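# Slide shut and latch the top covers of two servers

## Task

Get the top cover of each of the two servers slid fully closed and latched. A cover latches once it is slid closed, either by pushing it firmly home or while both of its release buttons are pressed down. Both covers must still be closed and latched after the robot lets go.

## Robot and tools

Robot: two arms. left_arm carries a five-finger left hand, right_arm a five-finger right hand (mirror images). Base positions in the scene frame: left_arm (-0.064, +0.524, -0.001) m, right_arm (+0.014, -0.493, 0) m, both turned only slightly about z. A post stands on the floor behind the arms. Loose items may get an occasional brief shove.

Frames: the scene frame has its origin at table-top height halfway between the arms, +z up, +x out over the table, and the left arm on the +y side (image left/right does not match these names). Fixed cameras and the table use the scene frame. Each arm's reported hand pose, velocities and targets, and its wrist camera pose, are in that arm's own base frame, and pose offsets run along that base's axes, with turns made about the Hand target's position.

Hand point: a point fixed to the palm, 0.05 m in front of it and 0.15 m out from the wrist flange. Its +z runs along the straight fingers, +y points out of the palm, +x runs across the palm away from the thumb on the right hand and toward the thumb on the left. Straight fingers extend 0.06 to 0.07 m past the point. A wrist bracket on the little-finger side can collide with things, and with the fingers level the wrist may sit below the point and reach the table first.

A row is 28 numbers, each in [-1, 1], always covering both arms: left dx, dy, dz, rx, ry, rz; then left hand little, ring, middle, index, thumb_bend, thumb_turn, force_limit, speed; then the same 14 for the right arm. Pose numbers are offsets, not poses: 1.0 equals 0.6 m of travel or 180 degrees of turn; rx, ry, rz form one rotation vector. They count from the arm's Hand target at the start of the action or move, and every row of an action counts from that same start, so sending an offset again moves the arm further. Six zeros means no new demand for that arm. Hand numbers are absolute targets: -1 open/straight, +1 closed/curled; thumb_turn -1 beside the palm, +1 facing the fingers. force_limit maps -1 to about 0 N and +1 to 10 N at the fingertip (15 N for the two thumb motors). speed maps -1 to almost nothing, rising to full speed at +0.48 and staying full above that. To leave a hand unchanged, resend its last eight numbers actually executed; if none yet, send hand_measured plus hand_force_limit and hand_speed. Close slowly (speed -0.94 or lower) for a soft grip.

Tools:
- execute_actions(actions, cameras): actions is a list of actions; each action is up to 15 rows, one per 1/30 s step, a shorter one holding its last row to step 15. Images come back only with an empty list or when cameras names them.
- move(target, speed, blend, stop_force, zero, blocking, cameras): target is one 28-number row or a list of up to 15 rows; every row's offsets count from the same starting Hand targets. Straight-line paths, no obstacle avoidance, all capped at 10 s total. speed: m/s, 0.002 to 3.6, default 0.25 (turns up to twice that in rad/s), one value or one per target. blend: corner rounding in m, default 0 (stop at each). stop_force: N, 3 to 120, ends an arm's path when its wrist sensor feels that much push against the motion; use slowly (about 0.005 m/s) for gentle contact; every row must then carry the same hand numbers. zero: true re-zeroes the sensor before the move. blocking=false returns after 0.5 s (not allowed with stop_force).
- wait(seconds 0 to 3600), stop(), zoom_image(camera, region [x0, y0, x1, y1] in image pixels, at most 504 by 504), show_instructions(), zero_wrist_force(arm), finished_scene(scene=1), which is final.
Cameras: cam_head_left and cam_head_right (896x504), cam_high (896x504), cam_left_wrist and cam_right_wrist (672x504 fisheye); ["all"] for every one.

Results: end_effector_position in metres and end_effector_quat_wxyz in the arm's base frame; velocities in m/s and rad/s (omitted when the joints are still). Hand target is the last commanded pose after clipping; the hand often rests a little short of it, and the next offset counts from the target, not the measured pose. hand_measured, hand_stopped_by (moving, target, force, stalled, fault) and hand_load_n list six values in motor order; a dropped grip shows as load near 0. Wrist force and torque are in the hand's own axes, zeroed at scene start. A move result adds a move: line with the ending (done, off_target, moving, held, fault) and limits (paced = pose clipped, held = steps withheld); done does not prove anything was touched or not.

Limits and cautions: orientation commands are clipped to 32 degrees from the measured one each step. A net outside force near 150 N on an arm, or contact torque at the joint limits (139 N m for shoulder and elbow, 26 N m for the wrists), stops that arm for 10 s; arms are stiff, so aiming even slightly beyond a solid contact can trigger it. The controller blocks commands that bring the arms too close together, but arm-to-arm hits or grabbing the other hand can end the scene. Motors over 70 °C warn, at 85 °C the arm is braked for 30 to 60 s. Avoid fast impacts, ramming fixed parts, drops of any height, releasing moving parts and over-forcing fingers; anything left off the table fails the task. Push covers closed at low speed, ideally with stop_force.

Each tool is called after "Emit:" by a JSON object that holds its "fn" and its "kwargs".

Reference images:

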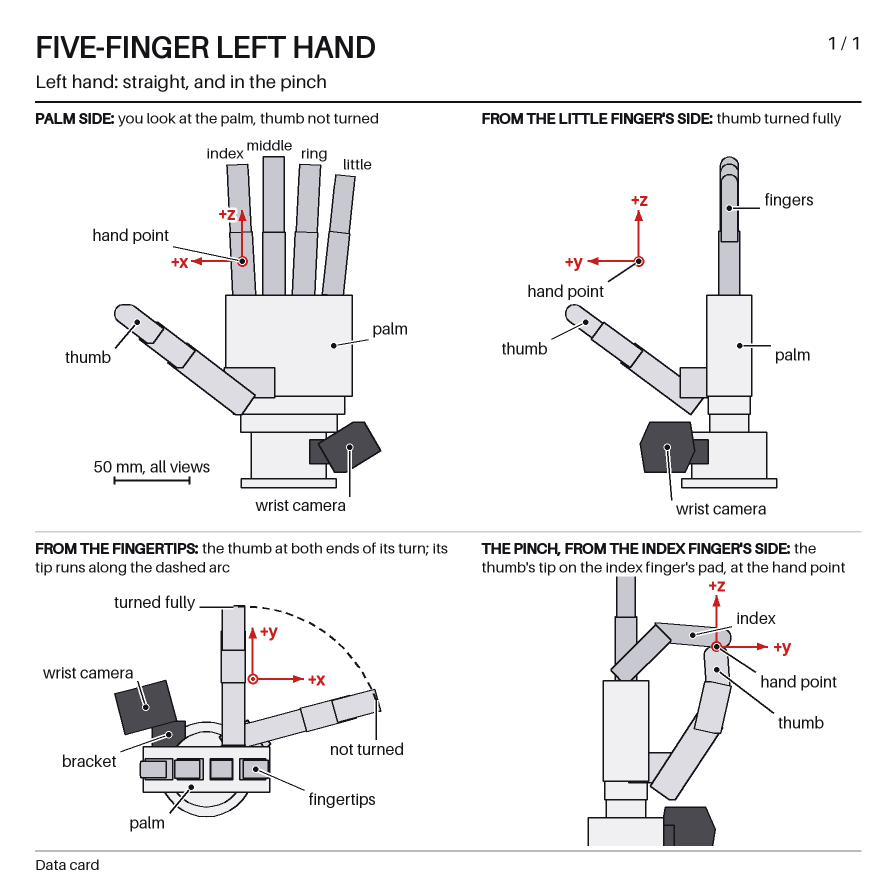

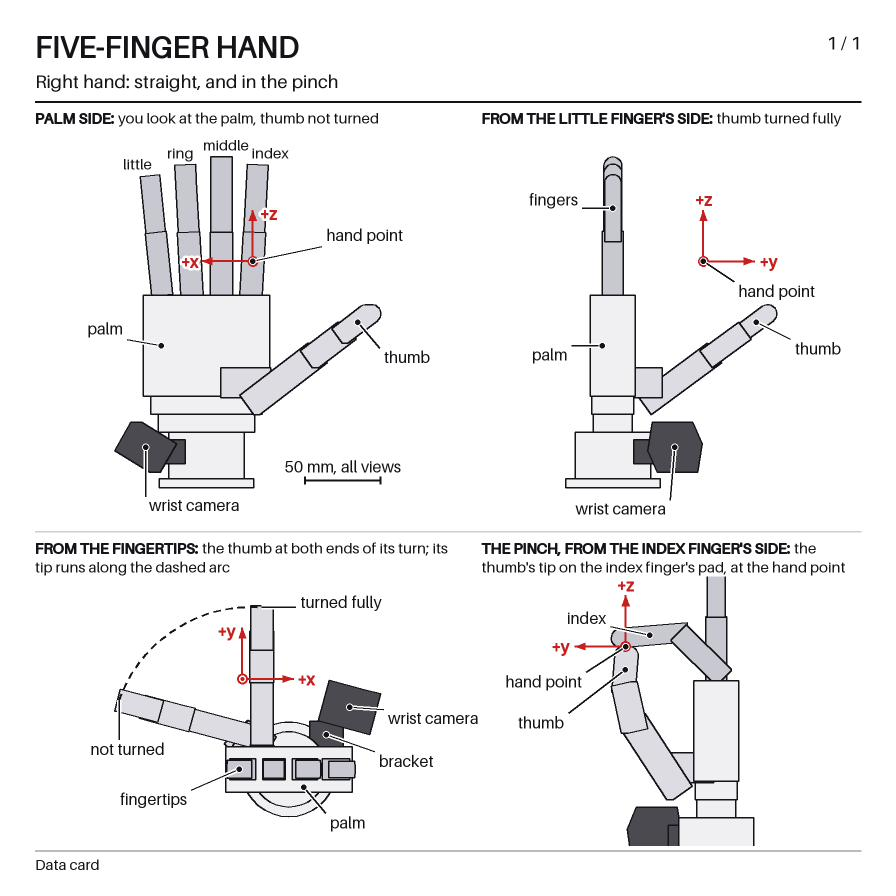

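## Session

Emit:
{"fn": "execute_actions", "kwargs": {"actions": []}}

Scene clock: 0.00 s.
left_arm: end_effector_position=(+0.3769, -0.2168, +0.3162) hand_measured=(-1.000, -1.000, -1.000, -1.000, -1.000, -1.000) hand_load_n=(-0.5, +0.0, +0.0, +0.0, +0.0, +0.0) hand_stopped_by=(target, target, target, target, target, target) hand_force_limit=0.00 hand_speed=-0.80 end_effector_quat_wxyz=(-0.005, +0.644, +0.718, +0.264) | right_arm: end_effector_position=(-0.0575, +0.4689, +0.2061) hand_measured=(-1.000, -1.000, -1.000, -1.000, -1.000, -1.000) hand_load_n=(+0.0, +0.0, -0.5, +0.0, +0.0, +0.0) hand_stopped_by=(target, target, target, target, target, target) hand_force_limit=0.00 hand_speed=-0.80 end_effector_quat_wxyz=(+0.017, +0.097, +0.990, -0.097)
Joint positions: left_arm=[2.509 -1.839 -1.48 1.795 -2.102 -0.728] | right_arm=[1.506 -1.138 1.412 1.492 1.599 0.134]
Joint velocities: within noise
Joint torques (N m): no reading
Motor temperatures (°C): left_arm=[28 29 23 34 30 35] | right_arm=[23 26 28 35 33 32]
Wrist force (N): no reading
Wrist torque (N m): no reading
Wrist force, peak (N): no reading
Hand target: left_arm +0.3769, -0.2168, +0.3162; -0.005, +0.644, +0.718, +0.264 | right_arm -0.0575, +0.4689, +0.2061; +0.017, +0.097, +0.990, -0.097

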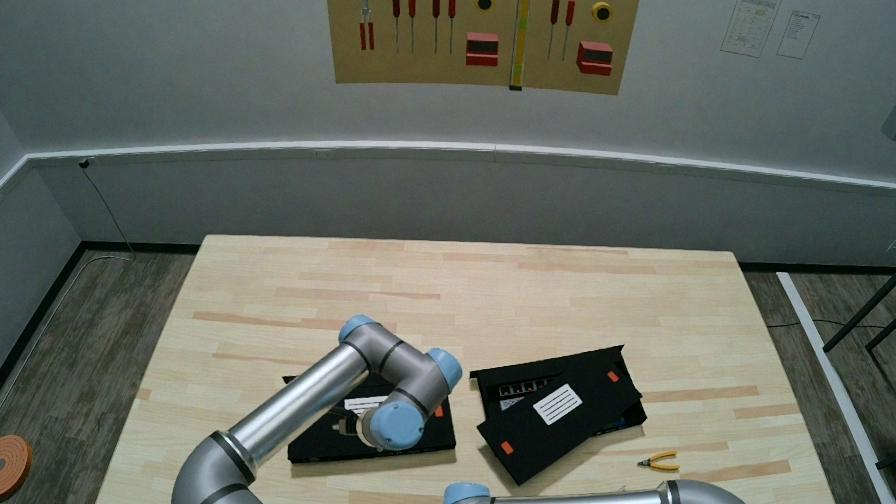

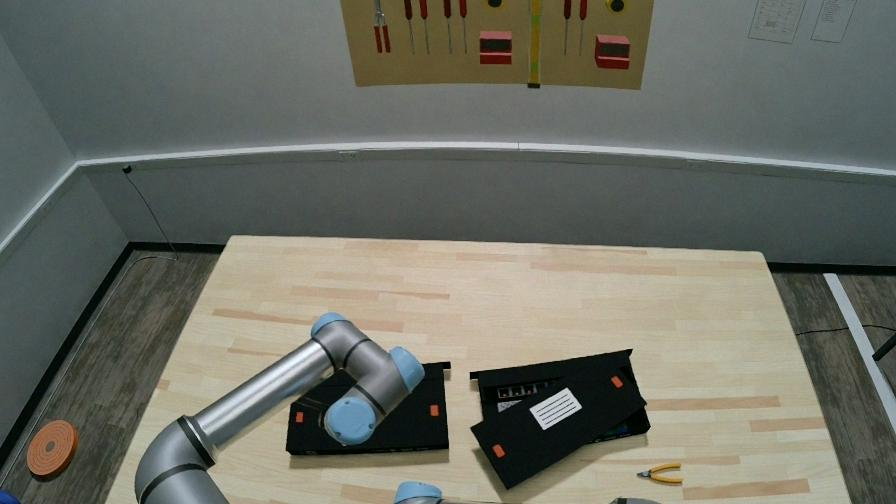

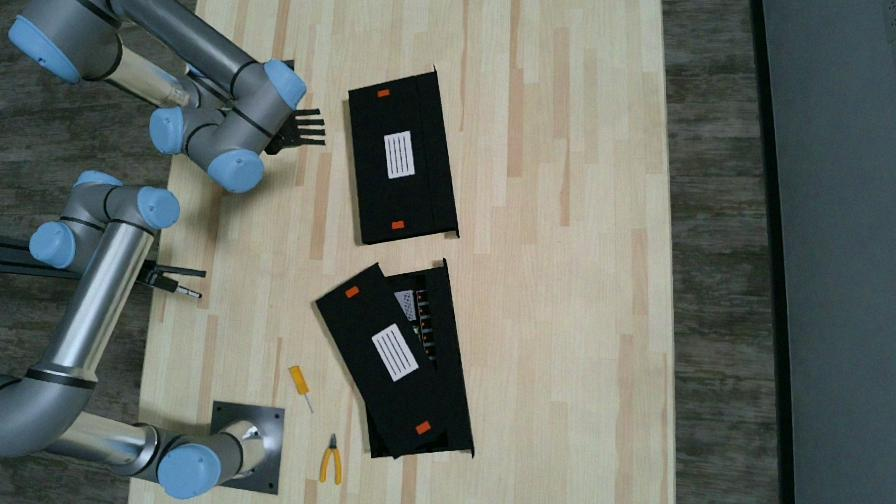

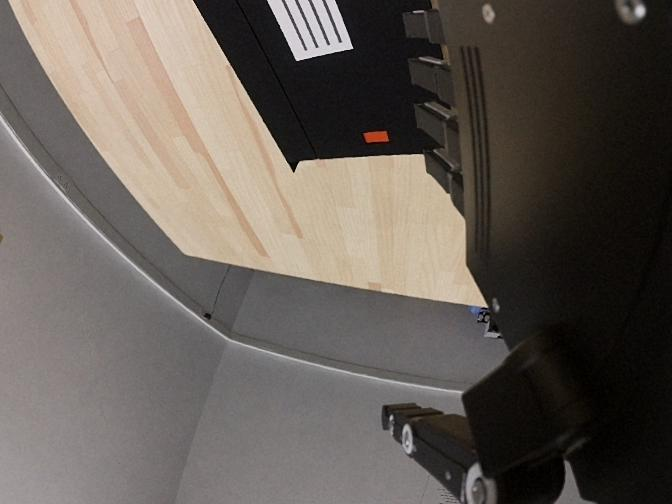

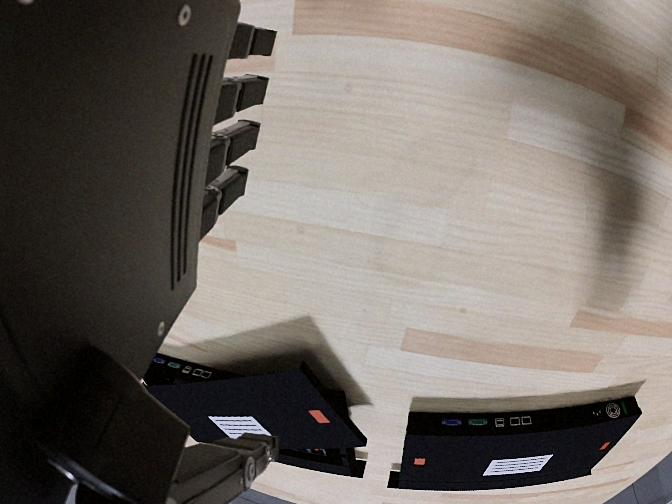

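Emit:
{"fn": "zoom_image", "kwargs": {"camera": "cam_high", "region": [300, 240, 500, 480]}}

Emit:
{"fn": "zoom_image", "kwargs": {"camera": "cam_high", "region": [320, 50, 480, 250]}}

Emit:
{"fn": "zoom_image", "kwargs": {"camera": "cam_head_right", "region": [440, 320, 700, 504]}}

Emit:
{"fn": "zoom_image", "kwargs": {"camera": "cam_head_right", "region": [270, 320, 470, 480]}}

Emit:
{"fn": "zoom_image", "kwargs": {"camera": "cam_right_wrist", "region": [350, 350, 672, 504]}}

Emit:
{"fn": "zoom_image", "kwargs": {"camera": "cam_right_wrist", "region": [130, 320, 400, 504]}}

Scaled by 2.100 from the camera's image (finer frame: 1280x720).

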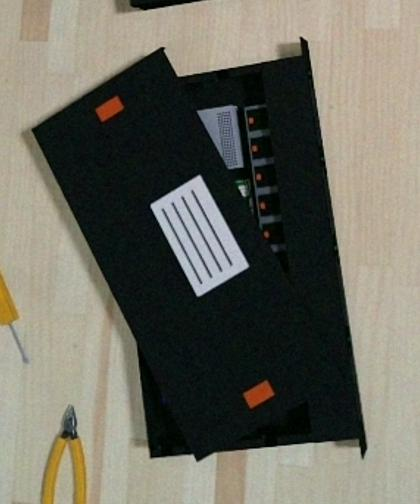

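Scaled by 2.520 from the camera's image (finer frame: 1280x720).

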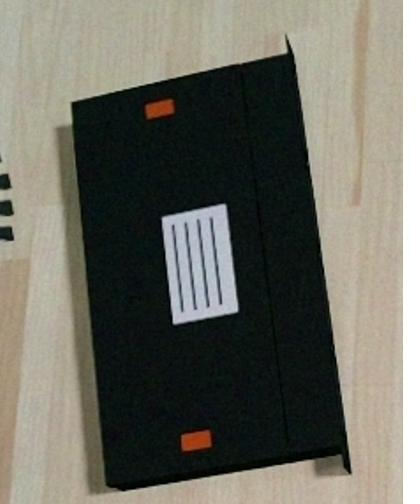

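Scaled by 1.938 from the camera's image (finer frame: 1280x720).

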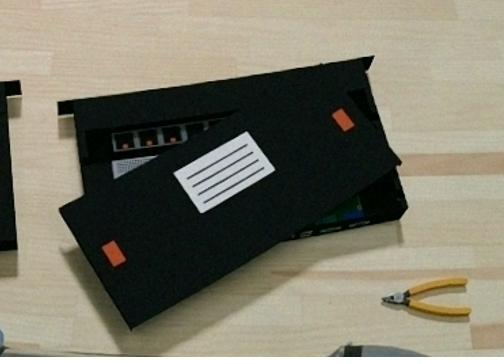

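Scaled by 2.520 from the camera's image (finer frame: 1280x720).

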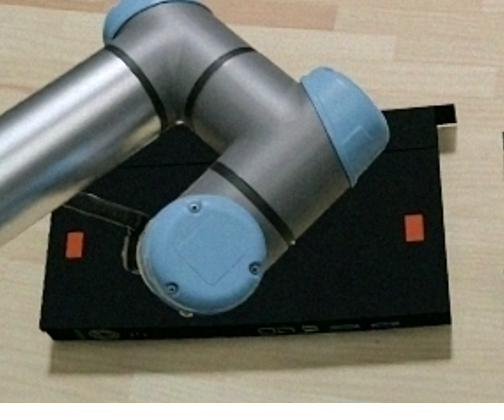

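Scaled by 1.565 from the camera's image (finer frame: 960x720).

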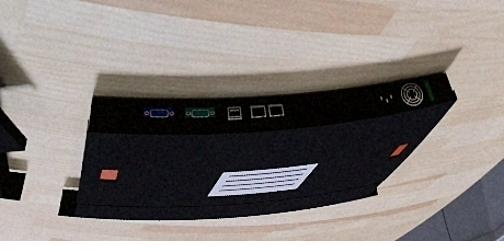

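Scaled by 1.867 from the camera's image (finer frame: 960x720).

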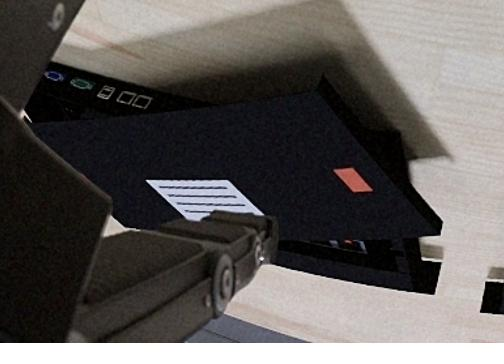

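Emit:
{"fn": "move", "kwargs": {"target": [0,0,0,0,0,0,-1,-1,-1,-1,-1,-1,0,-0.8, 0.5,-0.25,0.2,0,0,0,-1,-1,-1,-1,-1,-1,0,-0.8], "cameras": ["all"]}}

Scene clock: 27.93 s.
left_arm: end_effector_position=(+0.3769, -0.2168, +0.3162) hand_measured=(-1.000, -1.000, -1.000, -1.000, -1.000, -1.000) hand_load_n=(+0.0, +0.0, +0.0, +0.0, -0.5, +0.0) hand_stopped_by=(target, target, target, target, target, target) hand_force_limit=0.00 hand_speed=-0.80 end_effector_quat_wxyz=(-0.005, +0.644, +0.718, +0.264) | right_arm: end_effector_position=(+0.2424, +0.3189, +0.3260) hand_measured=(-1.000, -1.000, -1.000, -1.000, -1.000, -1.000) hand_load_n=(+0.0, +0.0, +0.0, +0.5, +0.0, +0.0) hand_stopped_by=(target, target, target, target, target, target) hand_force_limit=0.00 hand_speed=-0.80 end_effector_quat_wxyz=(+0.017, +0.097, +0.990, -0.097)
Joint positions: left_arm=[2.509 -1.839 -1.48 1.795 -2.102 -0.728] | right_arm=[0.648 -1.442 1.477 1.644 1.737 -0.718]
Joint torques (N m): left_arm=[0.44 30.93 18.13 -2.57 -0.74 -0.44] | right_arm=[-13.11 -11.65 -28.21 3.68 -1.72 -1.77]
Wrist force (N): left_arm=[0.0 0.1 0.0] | right_arm=[0.1 0.1 -0.1]
Wrist torque (N m): left_arm=[0.02 -0.01 0.01] | right_arm=[0.01 -0.05 0.07]
Wrist force, peak (N): left_arm=[0.3 0.4 -0.2] | right_arm=[1.2 0.4 0.4]
Hand target: left_arm +0.3769, -0.2168, +0.3162; -0.005, +0.644, +0.718, +0.264 | right_arm +0.2425, +0.3189, +0.3261; +0.017, +0.097, +0.990, -0.097
Off the commanded pose: left_arm 0.000 m, 0 deg | right_arm 0.000 m, 0 deg.
move: done
cam_right_wrist: T_world_to_cam=[[-0.07775, 0.96662, -0.24413, -0.20433], [0.86503, 0.18715, 0.46551, -0.41442], [0.49566, -0.17499, -0.85071, 0.32669]] pos_world=[0.18067, 0.33223, 0.42096]

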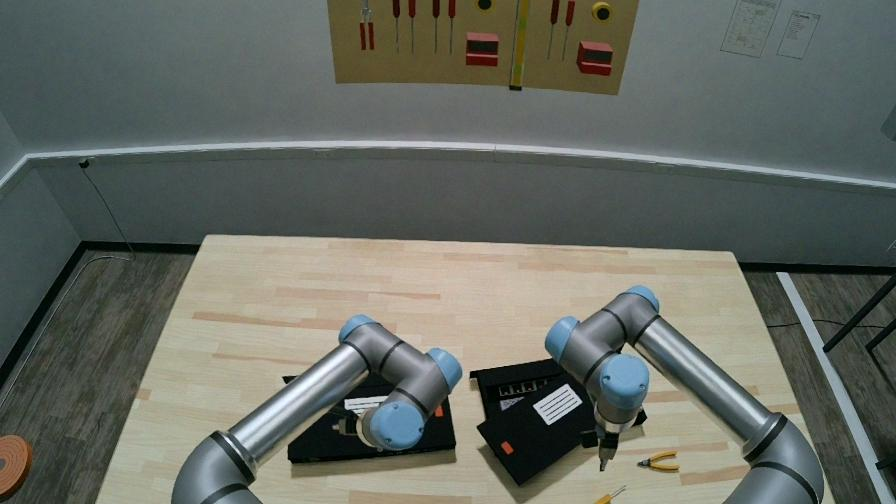

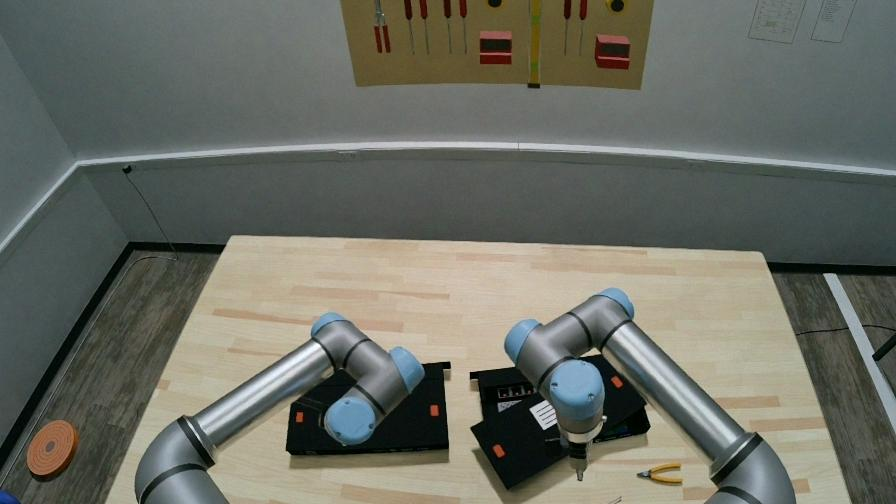

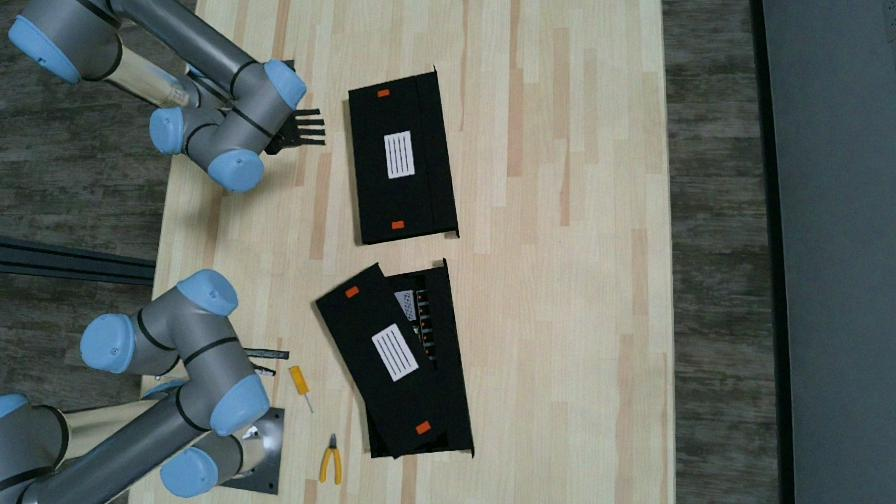

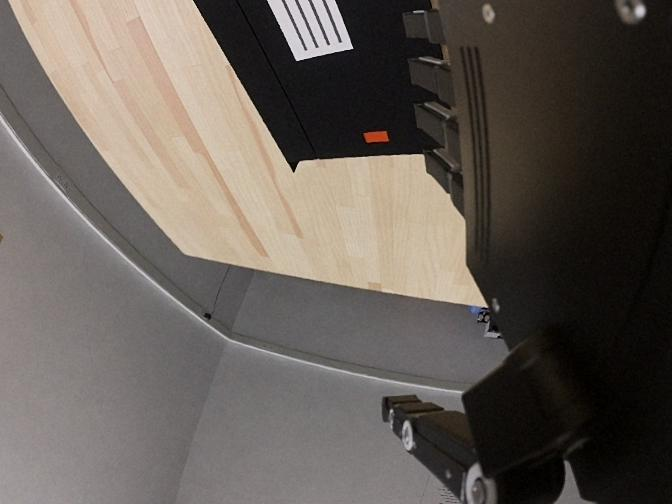

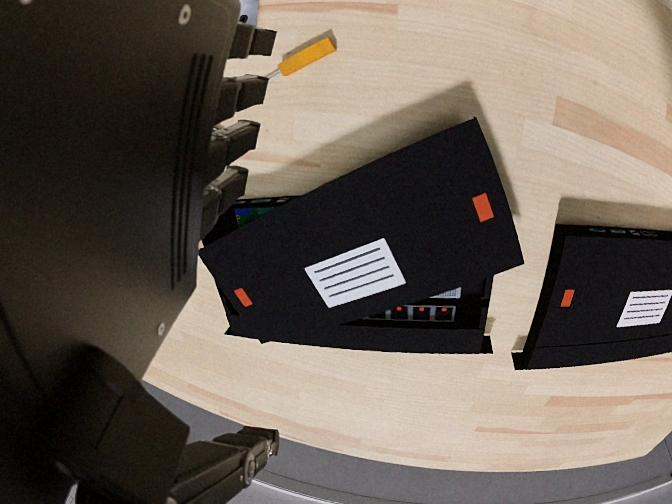

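Emit:
{"fn": "zoom_image", "kwargs": {"camera": "cam_right_wrist", "region": [190, 90, 540, 360]}}

Emit:
{"fn": "zoom_image", "kwargs": {"camera": "cam_right_wrist", "region": [420, 190, 672, 380]}}

Emit:
{"fn": "zoom_image", "kwargs": {"camera": "cam_left_wrist", "region": [190, 0, 450, 180]}}

Scaled by 1.440 from the camera's image (finer frame: 960x720).

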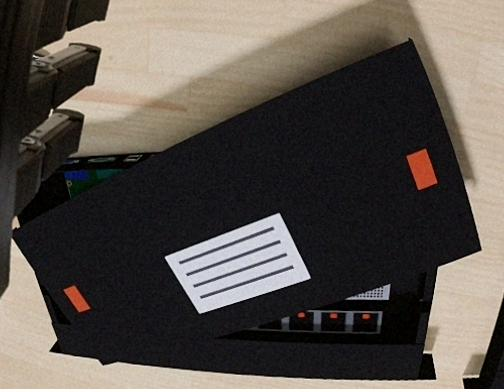

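Scaled by 2.000 from the camera's image (finer frame: 960x720).

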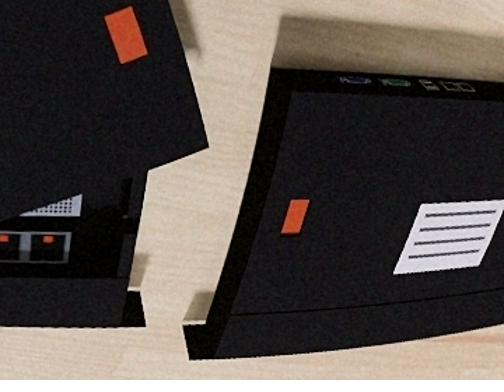

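Scaled by 1.938 from the camera's image (finer frame: 960x720).

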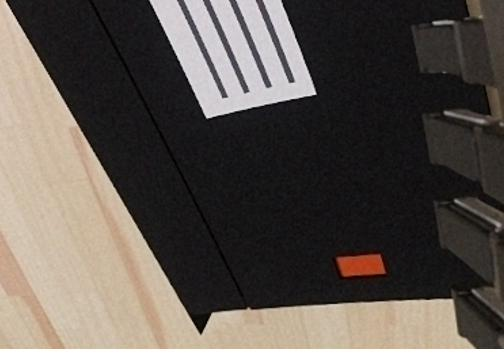

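Emit:
{"fn": "move", "kwargs": {"target": [0,0,0,0,0,0,-1,-1,-1,-1,-1,-1,0,-0.8, -0.12,0.18,-0.30,0,-0.2,0,-1,-1,-1,-1,-1,-1,0,-0.8], "cameras": ["cam_right_wrist", "cam_high"]}}

Scene clock: 50.47 s.
left_arm: end_effector_position=(+0.3769, -0.2168, +0.3162) hand_measured=(-1.000, -1.000, -1.000, -1.000, -1.000, -1.000) hand_load_n=(+0.0, +0.0, +0.0, +0.0, +0.0, +0.0) hand_stopped_by=(target, target, target, target, target, target) hand_force_limit=0.00 hand_speed=-0.80 end_effector_quat_wxyz=(-0.005, +0.644, +0.718, +0.264) | right_arm: end_effector_position=(+0.1705, +0.4269, +0.1461) hand_measured=(-1.000, -1.000, -1.000, -1.000, -1.000, -1.000) hand_load_n=(+0.0, +0.0, -0.5, +0.0, +0.0, +0.0) hand_stopped_by=(target, target, target, target, target, target) hand_force_limit=0.00 hand_speed=-0.80 end_effector_quat_wxyz=(+0.322, +0.123, +0.937, -0.062)
Joint positions: left_arm=[2.509 -1.839 -1.48 1.795 -2.102 -0.728] | right_arm=[1.29 -1.131 1.742 0.992 2.239 -0.009]
Joint torques (N m): left_arm=[-0.05 31.03 18.2 -2.66 -0.66 -0.53] | right_arm=[10.58 -21.71 -25.47 1.29 2.67 1.58]
Wrist force (N): left_arm=[0.0 0.1 0.0] | right_arm=[-0.5 -0.3 0.0]
Wrist torque (N m): left_arm=[0.02 -0.01 0.00] | right_arm=[-0.16 -0.11 -0.12]
Wrist force, peak (N): left_arm=[-0.4 0.2 0.4] | right_arm=[0.8 -0.1 0.6]
Hand target: left_arm +0.3769, -0.2168, +0.3162; -0.005, +0.644, +0.718, +0.264 | right_arm +0.1705, +0.4269, +0.1461; +0.322, +0.123, +0.937, -0.062
Off the commanded pose: left_arm 0.000 m, 0 deg | right_arm 0.000 m, 0 deg.
move: done
cam_right_wrist: T_world_to_cam=[[0.08058, 0.96662, -0.24321, -0.38528], [0.42632, 0.18713, 0.885, -0.27511], [0.90098, -0.17499, -0.39701, 0.09276]] pos_world=[0.06476, 0.44013, 0.1866]
Images, in order (width x height): cam_high 896x504, cam_right_wrist 672x504.

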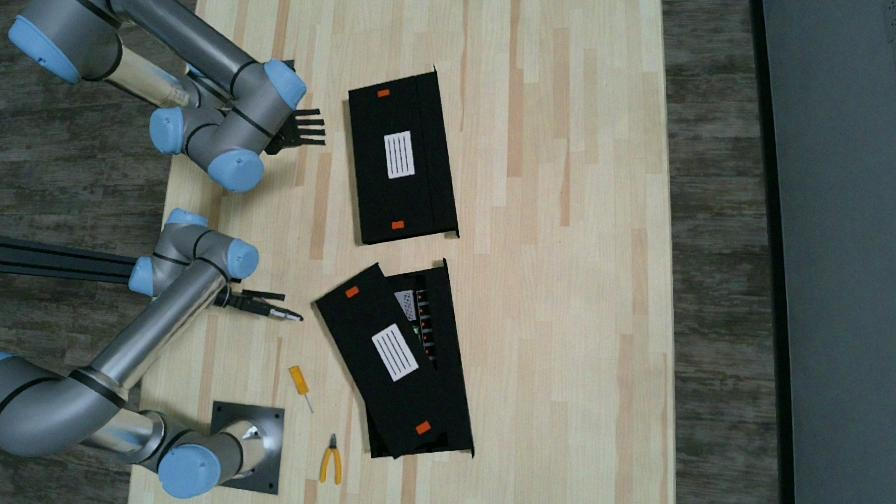

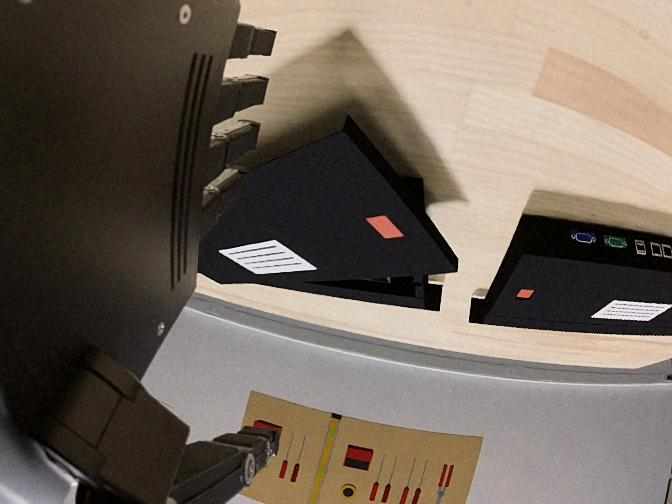

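Emit:
{"fn": "zoom_image", "kwargs": {"camera": "cam_right_wrist", "region": [190, 90, 480, 320]}}

Emit:
{"fn": "zoom_image", "kwargs": {"camera": "cam_right_wrist", "region": [460, 180, 672, 340]}}

Scaled by 1.738 from the camera's image (finer frame: 960x720).

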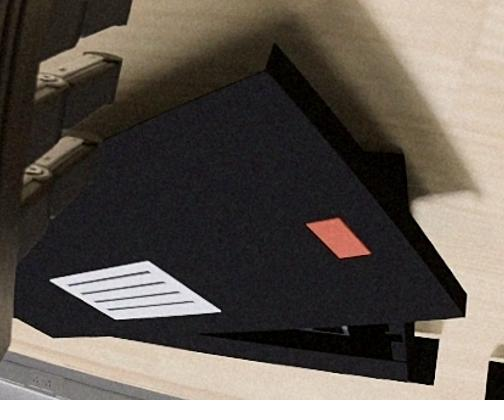

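Scaled by 2.377 from the camera's image (finer frame: 960x720).

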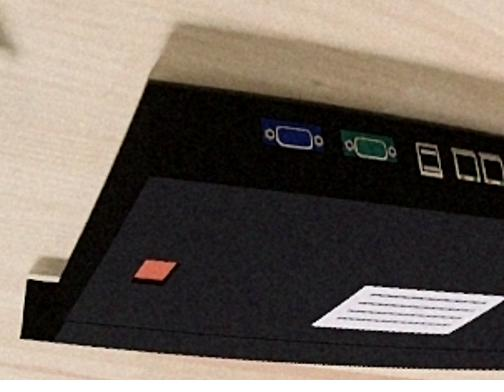

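Emit:
{"fn": "move", "kwargs": {"target": [0.168,-0.357,-0.26,-0.0528,0.171,-0.3477,-1,-1,-1,-1,-1,-1,0,-0.8, 0.12,-0.18,0.30,0,0.2,0,-1,-1,-1,-1,-1,-1,0,-0.8], "cameras": ["all"]}}

Scene clock: 76.80 s.
left_arm: end_effector_position=(+0.4776, -0.4310, +0.1602) hand_measured=(-1.000, -1.000, -1.000, -1.000, -1.000, -1.000) hand_load_n=(+0.0, +0.0, +0.0, +0.0, +0.0, +0.0) hand_stopped_by=(target, target, target, target, target, target) hand_force_limit=0.00 hand_speed=-0.80 end_effector_quat_wxyz=(+0.000, +0.961, +0.276, +0.000) | right_arm: end_effector_position=(+0.2424, +0.3189, +0.3260) hand_measured=(-1.000, -1.000, -1.000, -1.000, -1.000, -1.000) hand_load_n=(+0.0, +0.0, +0.0, +0.0, +0.0, +0.0) hand_stopped_by=(target, target, target, target, target, target) hand_force_limit=0.00 hand_speed=-0.80 end_effector_quat_wxyz=(+0.017, +0.097, +0.990, -0.097)
Joint positions: left_arm=[2.618 -2.278 -1.056 1.763 -1.57 0.488] | right_arm=[0.647 -1.442 1.477 1.644 1.737 -0.718]
Joint torques (N m): left_arm=[8.64 33.32 23.94 -5.1 1.61 1.92] | right_arm=[-10.82 -12.4 -29.48 3.74 -1.56 -1.87]
Wrist force (N): left_arm=[-0.9 0.6 -0.4] | right_arm=[0.0 0.0 0.2]
Wrist torque (N m): left_arm=[0.12 0.10 0.00] | right_arm=[-0.02 -0.04 0.05]
Wrist force, peak (N): left_arm=[-0.8 0.9 -0.4] | right_arm=[-0.7 -0.7 -0.1]
Hand target: left_arm +0.4777, -0.4310, +0.1602; +0.000, +0.961, +0.276, +0.000 | right_arm +0.2425, +0.3189, +0.3261; +0.017, +0.097, +0.990, -0.097
Off the commanded pose: left_arm 0.000 m, 0 deg | right_arm 0.000 m, 0 deg.
move: done
cam_left_wrist: T_world_to_cam=[[-0.31402, 0.94912, 0.0238, 0.55087], [0.78823, 0.24665, 0.56379, -0.36642], [0.52923, 0.1958, -0.82557, 0.08046]] pos_world=[0.41922, -0.44822, 0.2599]
cam_right_wrist: T_world_to_cam=[[-0.07772, 0.96662, -0.24414, -0.20433], [0.86501, 0.18713, 0.46556, -0.41443], [0.4957, -0.175, -0.85068, 0.32668]] pos_world=[0.18067, 0.33223, 0.42096]

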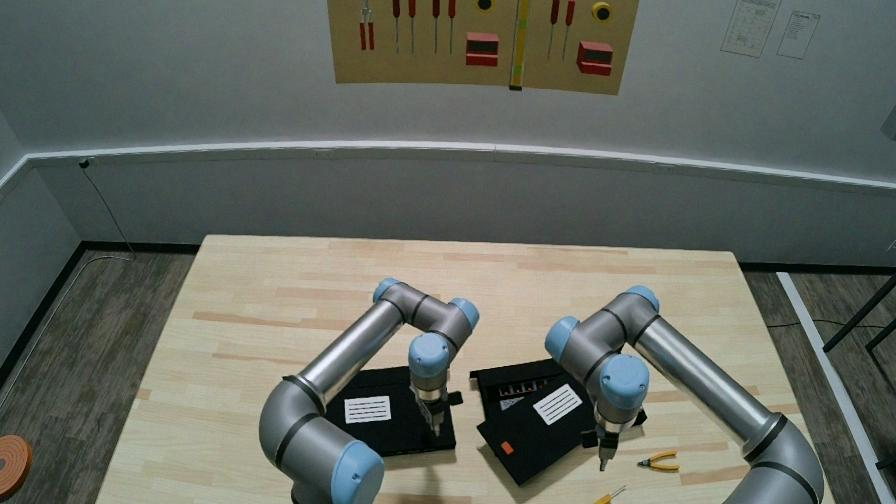

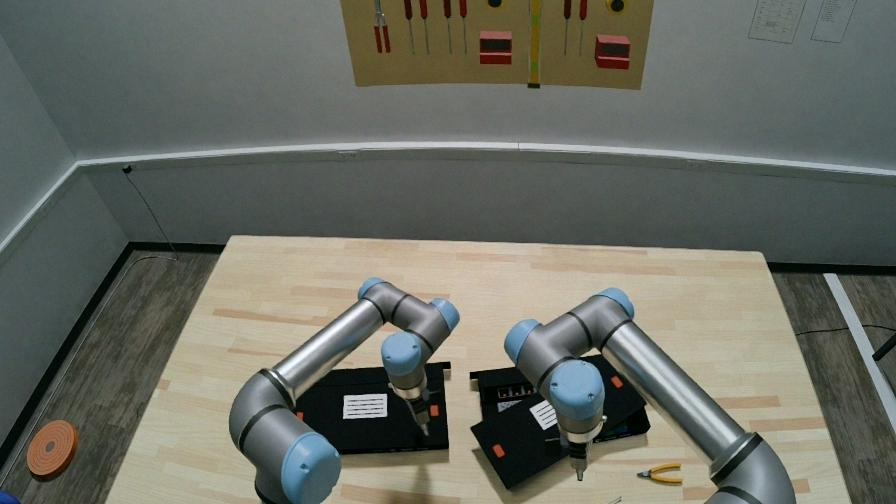

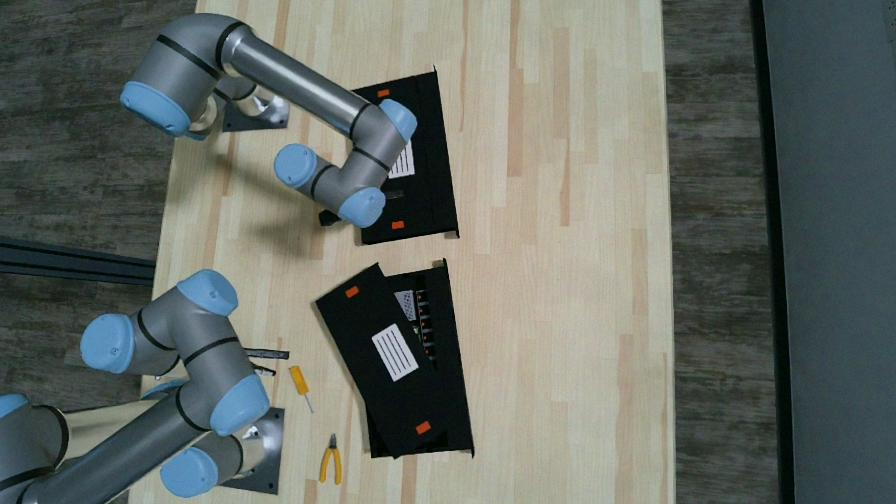

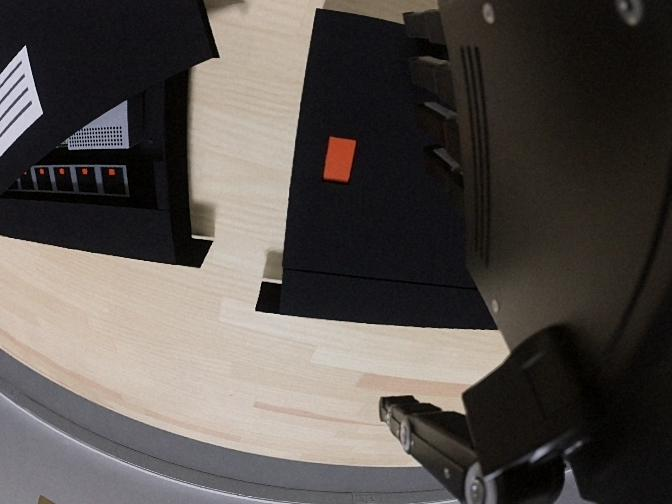

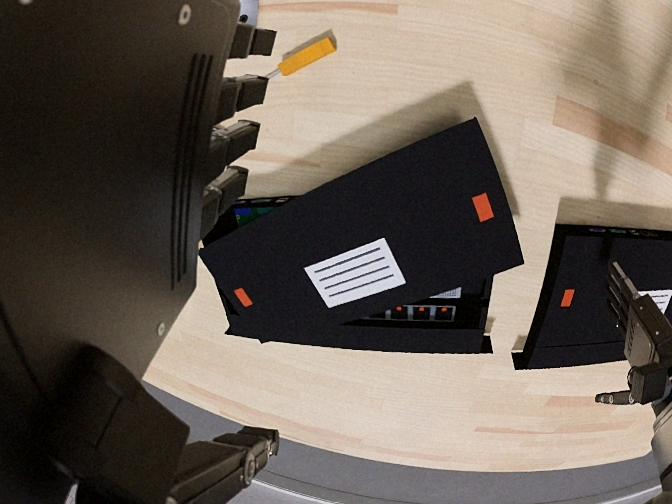

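Emit:
{"fn": "zoom_image", "kwargs": {"camera": "cam_left_wrist", "region": [240, 180, 480, 340]}}

Emit:
{"fn": "zoom_image", "kwargs": {"camera": "cam_left_wrist", "region": [250, 0, 450, 180]}}

Emit:
{"fn": "zoom_image", "kwargs": {"camera": "cam_left_wrist", "region": [0, 0, 240, 280]}}

Scaled by 2.100 from the camera's image (finer frame: 960x720).

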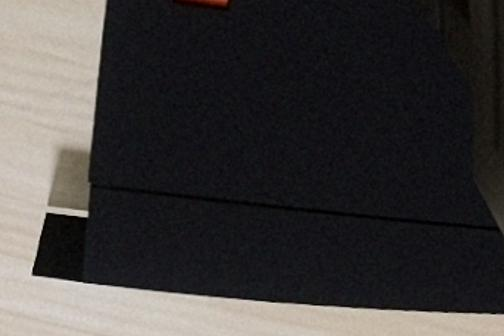

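Scaled by 2.520 from the camera's image (finer frame: 960x720).

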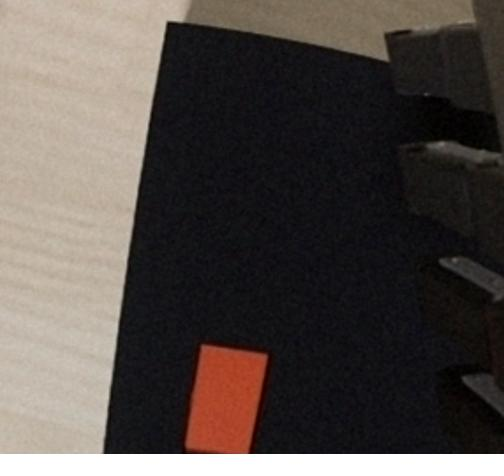

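Scaled by 1.800 from the camera's image (finer frame: 960x720).

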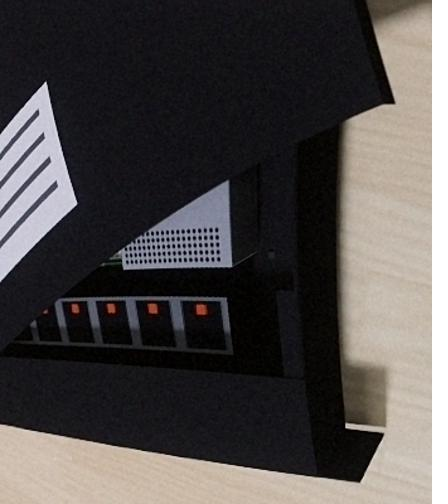

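Emit:
{"fn": "move", "kwargs": {"target": [[-0.168,0.357,0.26,0,0,0,-1,-1,-1,-1,-1,-1,0,-0.8, 0,0,0,0,0,0,-1,-1,-1,-1,-1,-1,0,-0.8],[-0.168,0.357,0.26,0,0,0,-1,-1,-1,-1,-1,-1,0,-0.8, 0.059,0.248,-0.227,0.0213,-0.1432,0.3115,-1,-1,-1,-1,-1,-1,0,-0.8]], "cameras": ["cam_right_wrist", "cam_high"]}}

Scene clock: 92.63 s.
left_arm: end_effector_position=(+0.3769, -0.2168, +0.3162) hand_measured=(-1.000, -1.000, -1.000, -1.000, -1.000, -1.000) hand_load_n=(+0.0, +0.0, +0.0, +0.0, +0.0, +0.0) hand_stopped_by=(target, target, target, target, target, target) hand_force_limit=0.00 hand_speed=-0.80 end_effector_quat_wxyz=(+0.000, +0.961, +0.276, +0.000) | right_arm: end_effector_position=(+0.2778, +0.4677, +0.1899) hand_measured=(-1.000, -1.000, -1.000, -1.000, -1.000, -1.000) hand_load_n=(+0.0, +0.0, +0.0, +0.0, +0.0, +0.0) hand_stopped_by=(target, target, target, target, target, target) hand_force_limit=0.00 hand_speed=-0.80 end_effector_quat_wxyz=(+0.269, -0.356, +0.894, -0.023)
Joint positions: left_arm=[2.995 -1.689 -1.499 1.617 -1.57 0.864] | right_arm=[0.793 -1.339 1.666 0.753 1.822 -1.599]
Joint torques (N m): left_arm=[8.76 38.2 11.75 -4.9 1.6 1.83] | right_arm=[-11.41 -15.46 -8.49 0.38 -1.42 -1.82]
Wrist force (N): left_arm=[-0.8 0.3 -0.3] | right_arm=[-0.2 -0.3 -0.2]
Wrist torque (N m): left_arm=[0.07 0.09 0.01] | right_arm=[-0.04 -0.11 0.00]
Wrist force, peak (N): left_arm=[-0.8 1.5 0.3] | right_arm=[0.3 -0.5 -0.5]
Hand target: left_arm +0.3769, -0.2168, +0.3162; +0.000, +0.961, +0.276, +0.000 | right_arm +0.2779, +0.4677, +0.1899; +0.269, -0.356, +0.894, -0.023
Off the commanded pose: left_arm 0.000 m, 0 deg | right_arm 0.000 m, 0 deg.
move: done
cam_right_wrist: T_world_to_cam=[[-0.74023, 0.54614, -0.39216, 0.03027], [0.10095, 0.66693, 0.73825, -0.47338], [0.66473, 0.50688, -0.54882, -0.20379]] pos_world=[0.20566, 0.40248, 0.2495]
Images, in order (width x height): cam_high 896x504, cam_right_wrist 672x504.

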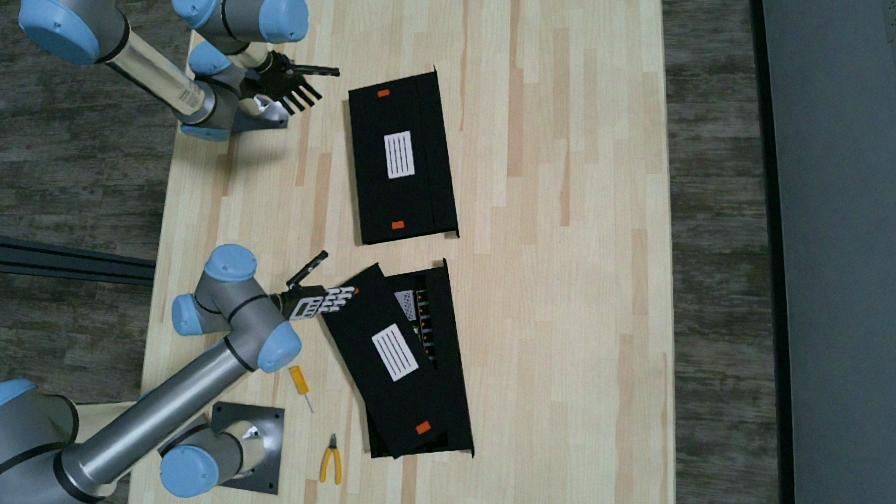

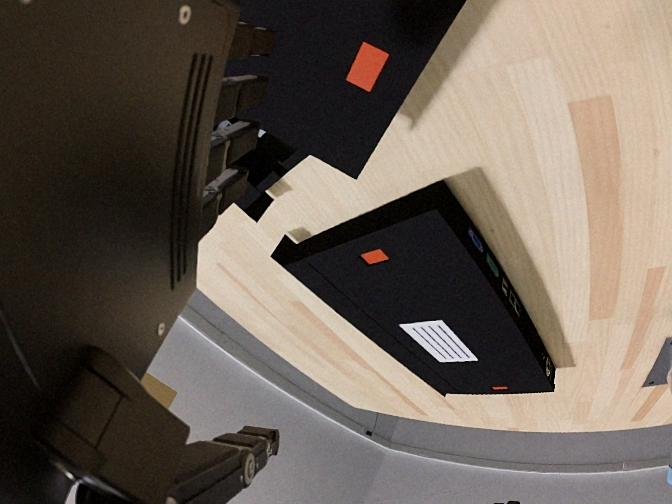

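Emit:
{"fn": "zoom_image", "kwargs": {"camera": "cam_right_wrist", "region": [260, 170, 480, 300]}}

Emit:
{"fn": "zoom_image", "kwargs": {"camera": "cam_right_wrist", "region": [420, 170, 580, 410]}}

Emit:
{"fn": "zoom_image", "kwargs": {"camera": "cam_high", "region": [340, 150, 480, 260]}}

Scaled by 2.291 from the camera's image (finer frame: 960x720).

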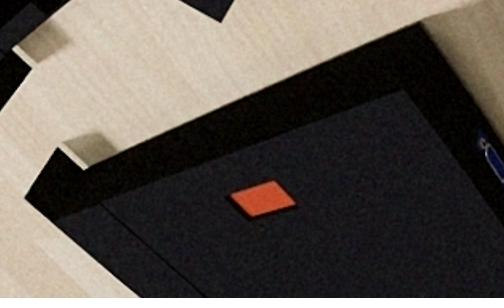

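Scaled by 2.100 from the camera's image (finer frame: 960x720).

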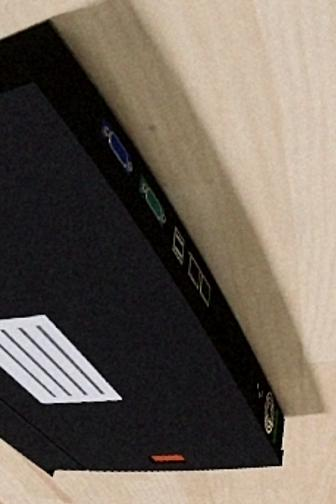

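Scaled by 3.600 from the camera's image (finer frame: 1280x720).

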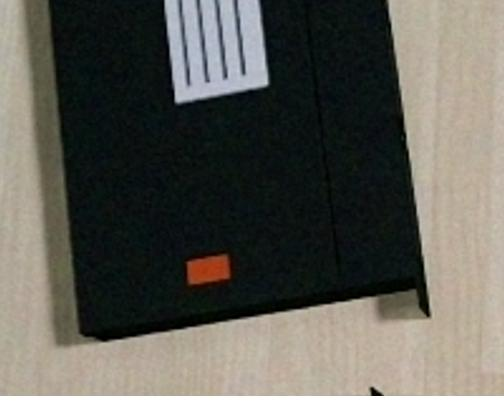

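Emit:
{"fn": "zoom_image", "kwargs": {"camera": "cam_right_wrist", "region": [270, 220, 350, 280]}}

Emit:
{"fn": "zoom_image", "kwargs": {"camera": "cam_right_wrist", "region": [420, 170, 490, 230]}}

Emit:
{"fn": "zoom_image", "kwargs": {"camera": "cam_right_wrist", "region": [230, 100, 390, 230]}}

Emit:
{"fn": "zoom_image", "kwargs": {"camera": "cam_right_wrist", "region": [480, 340, 580, 410]}}

Scaled by 6.300 from the camera's image (finer frame: 960x720).

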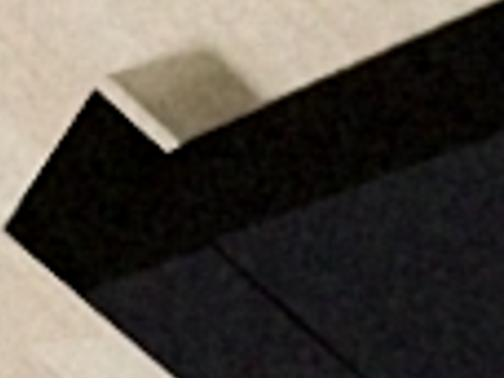

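Scaled by 7.200 from the camera's image (finer frame: 960x720).

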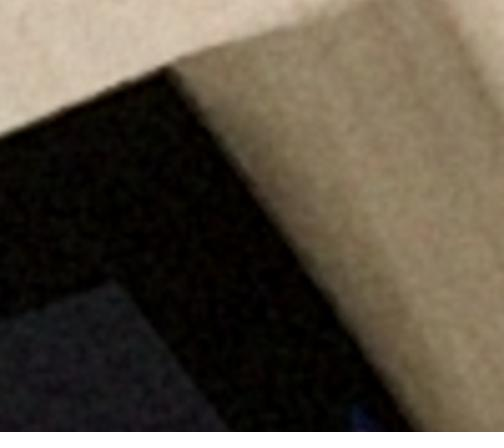

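Scaled by 3.150 from the camera's image (finer frame: 960x720).

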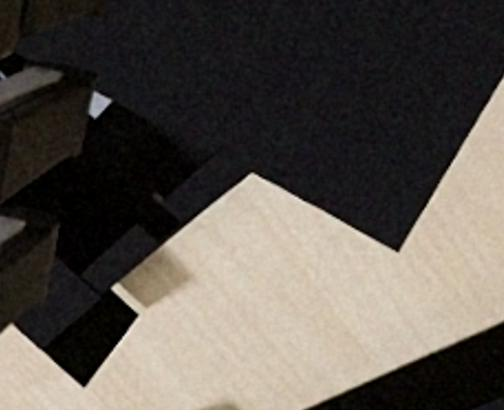

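Scaled by 5.040 from the camera's image (finer frame: 960x720).

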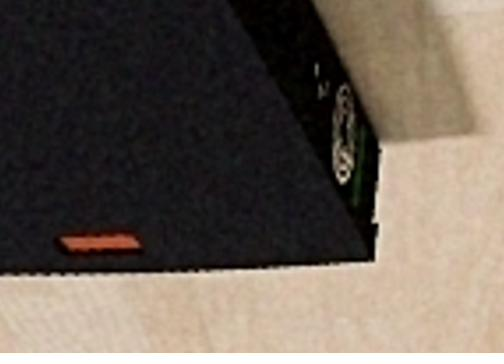

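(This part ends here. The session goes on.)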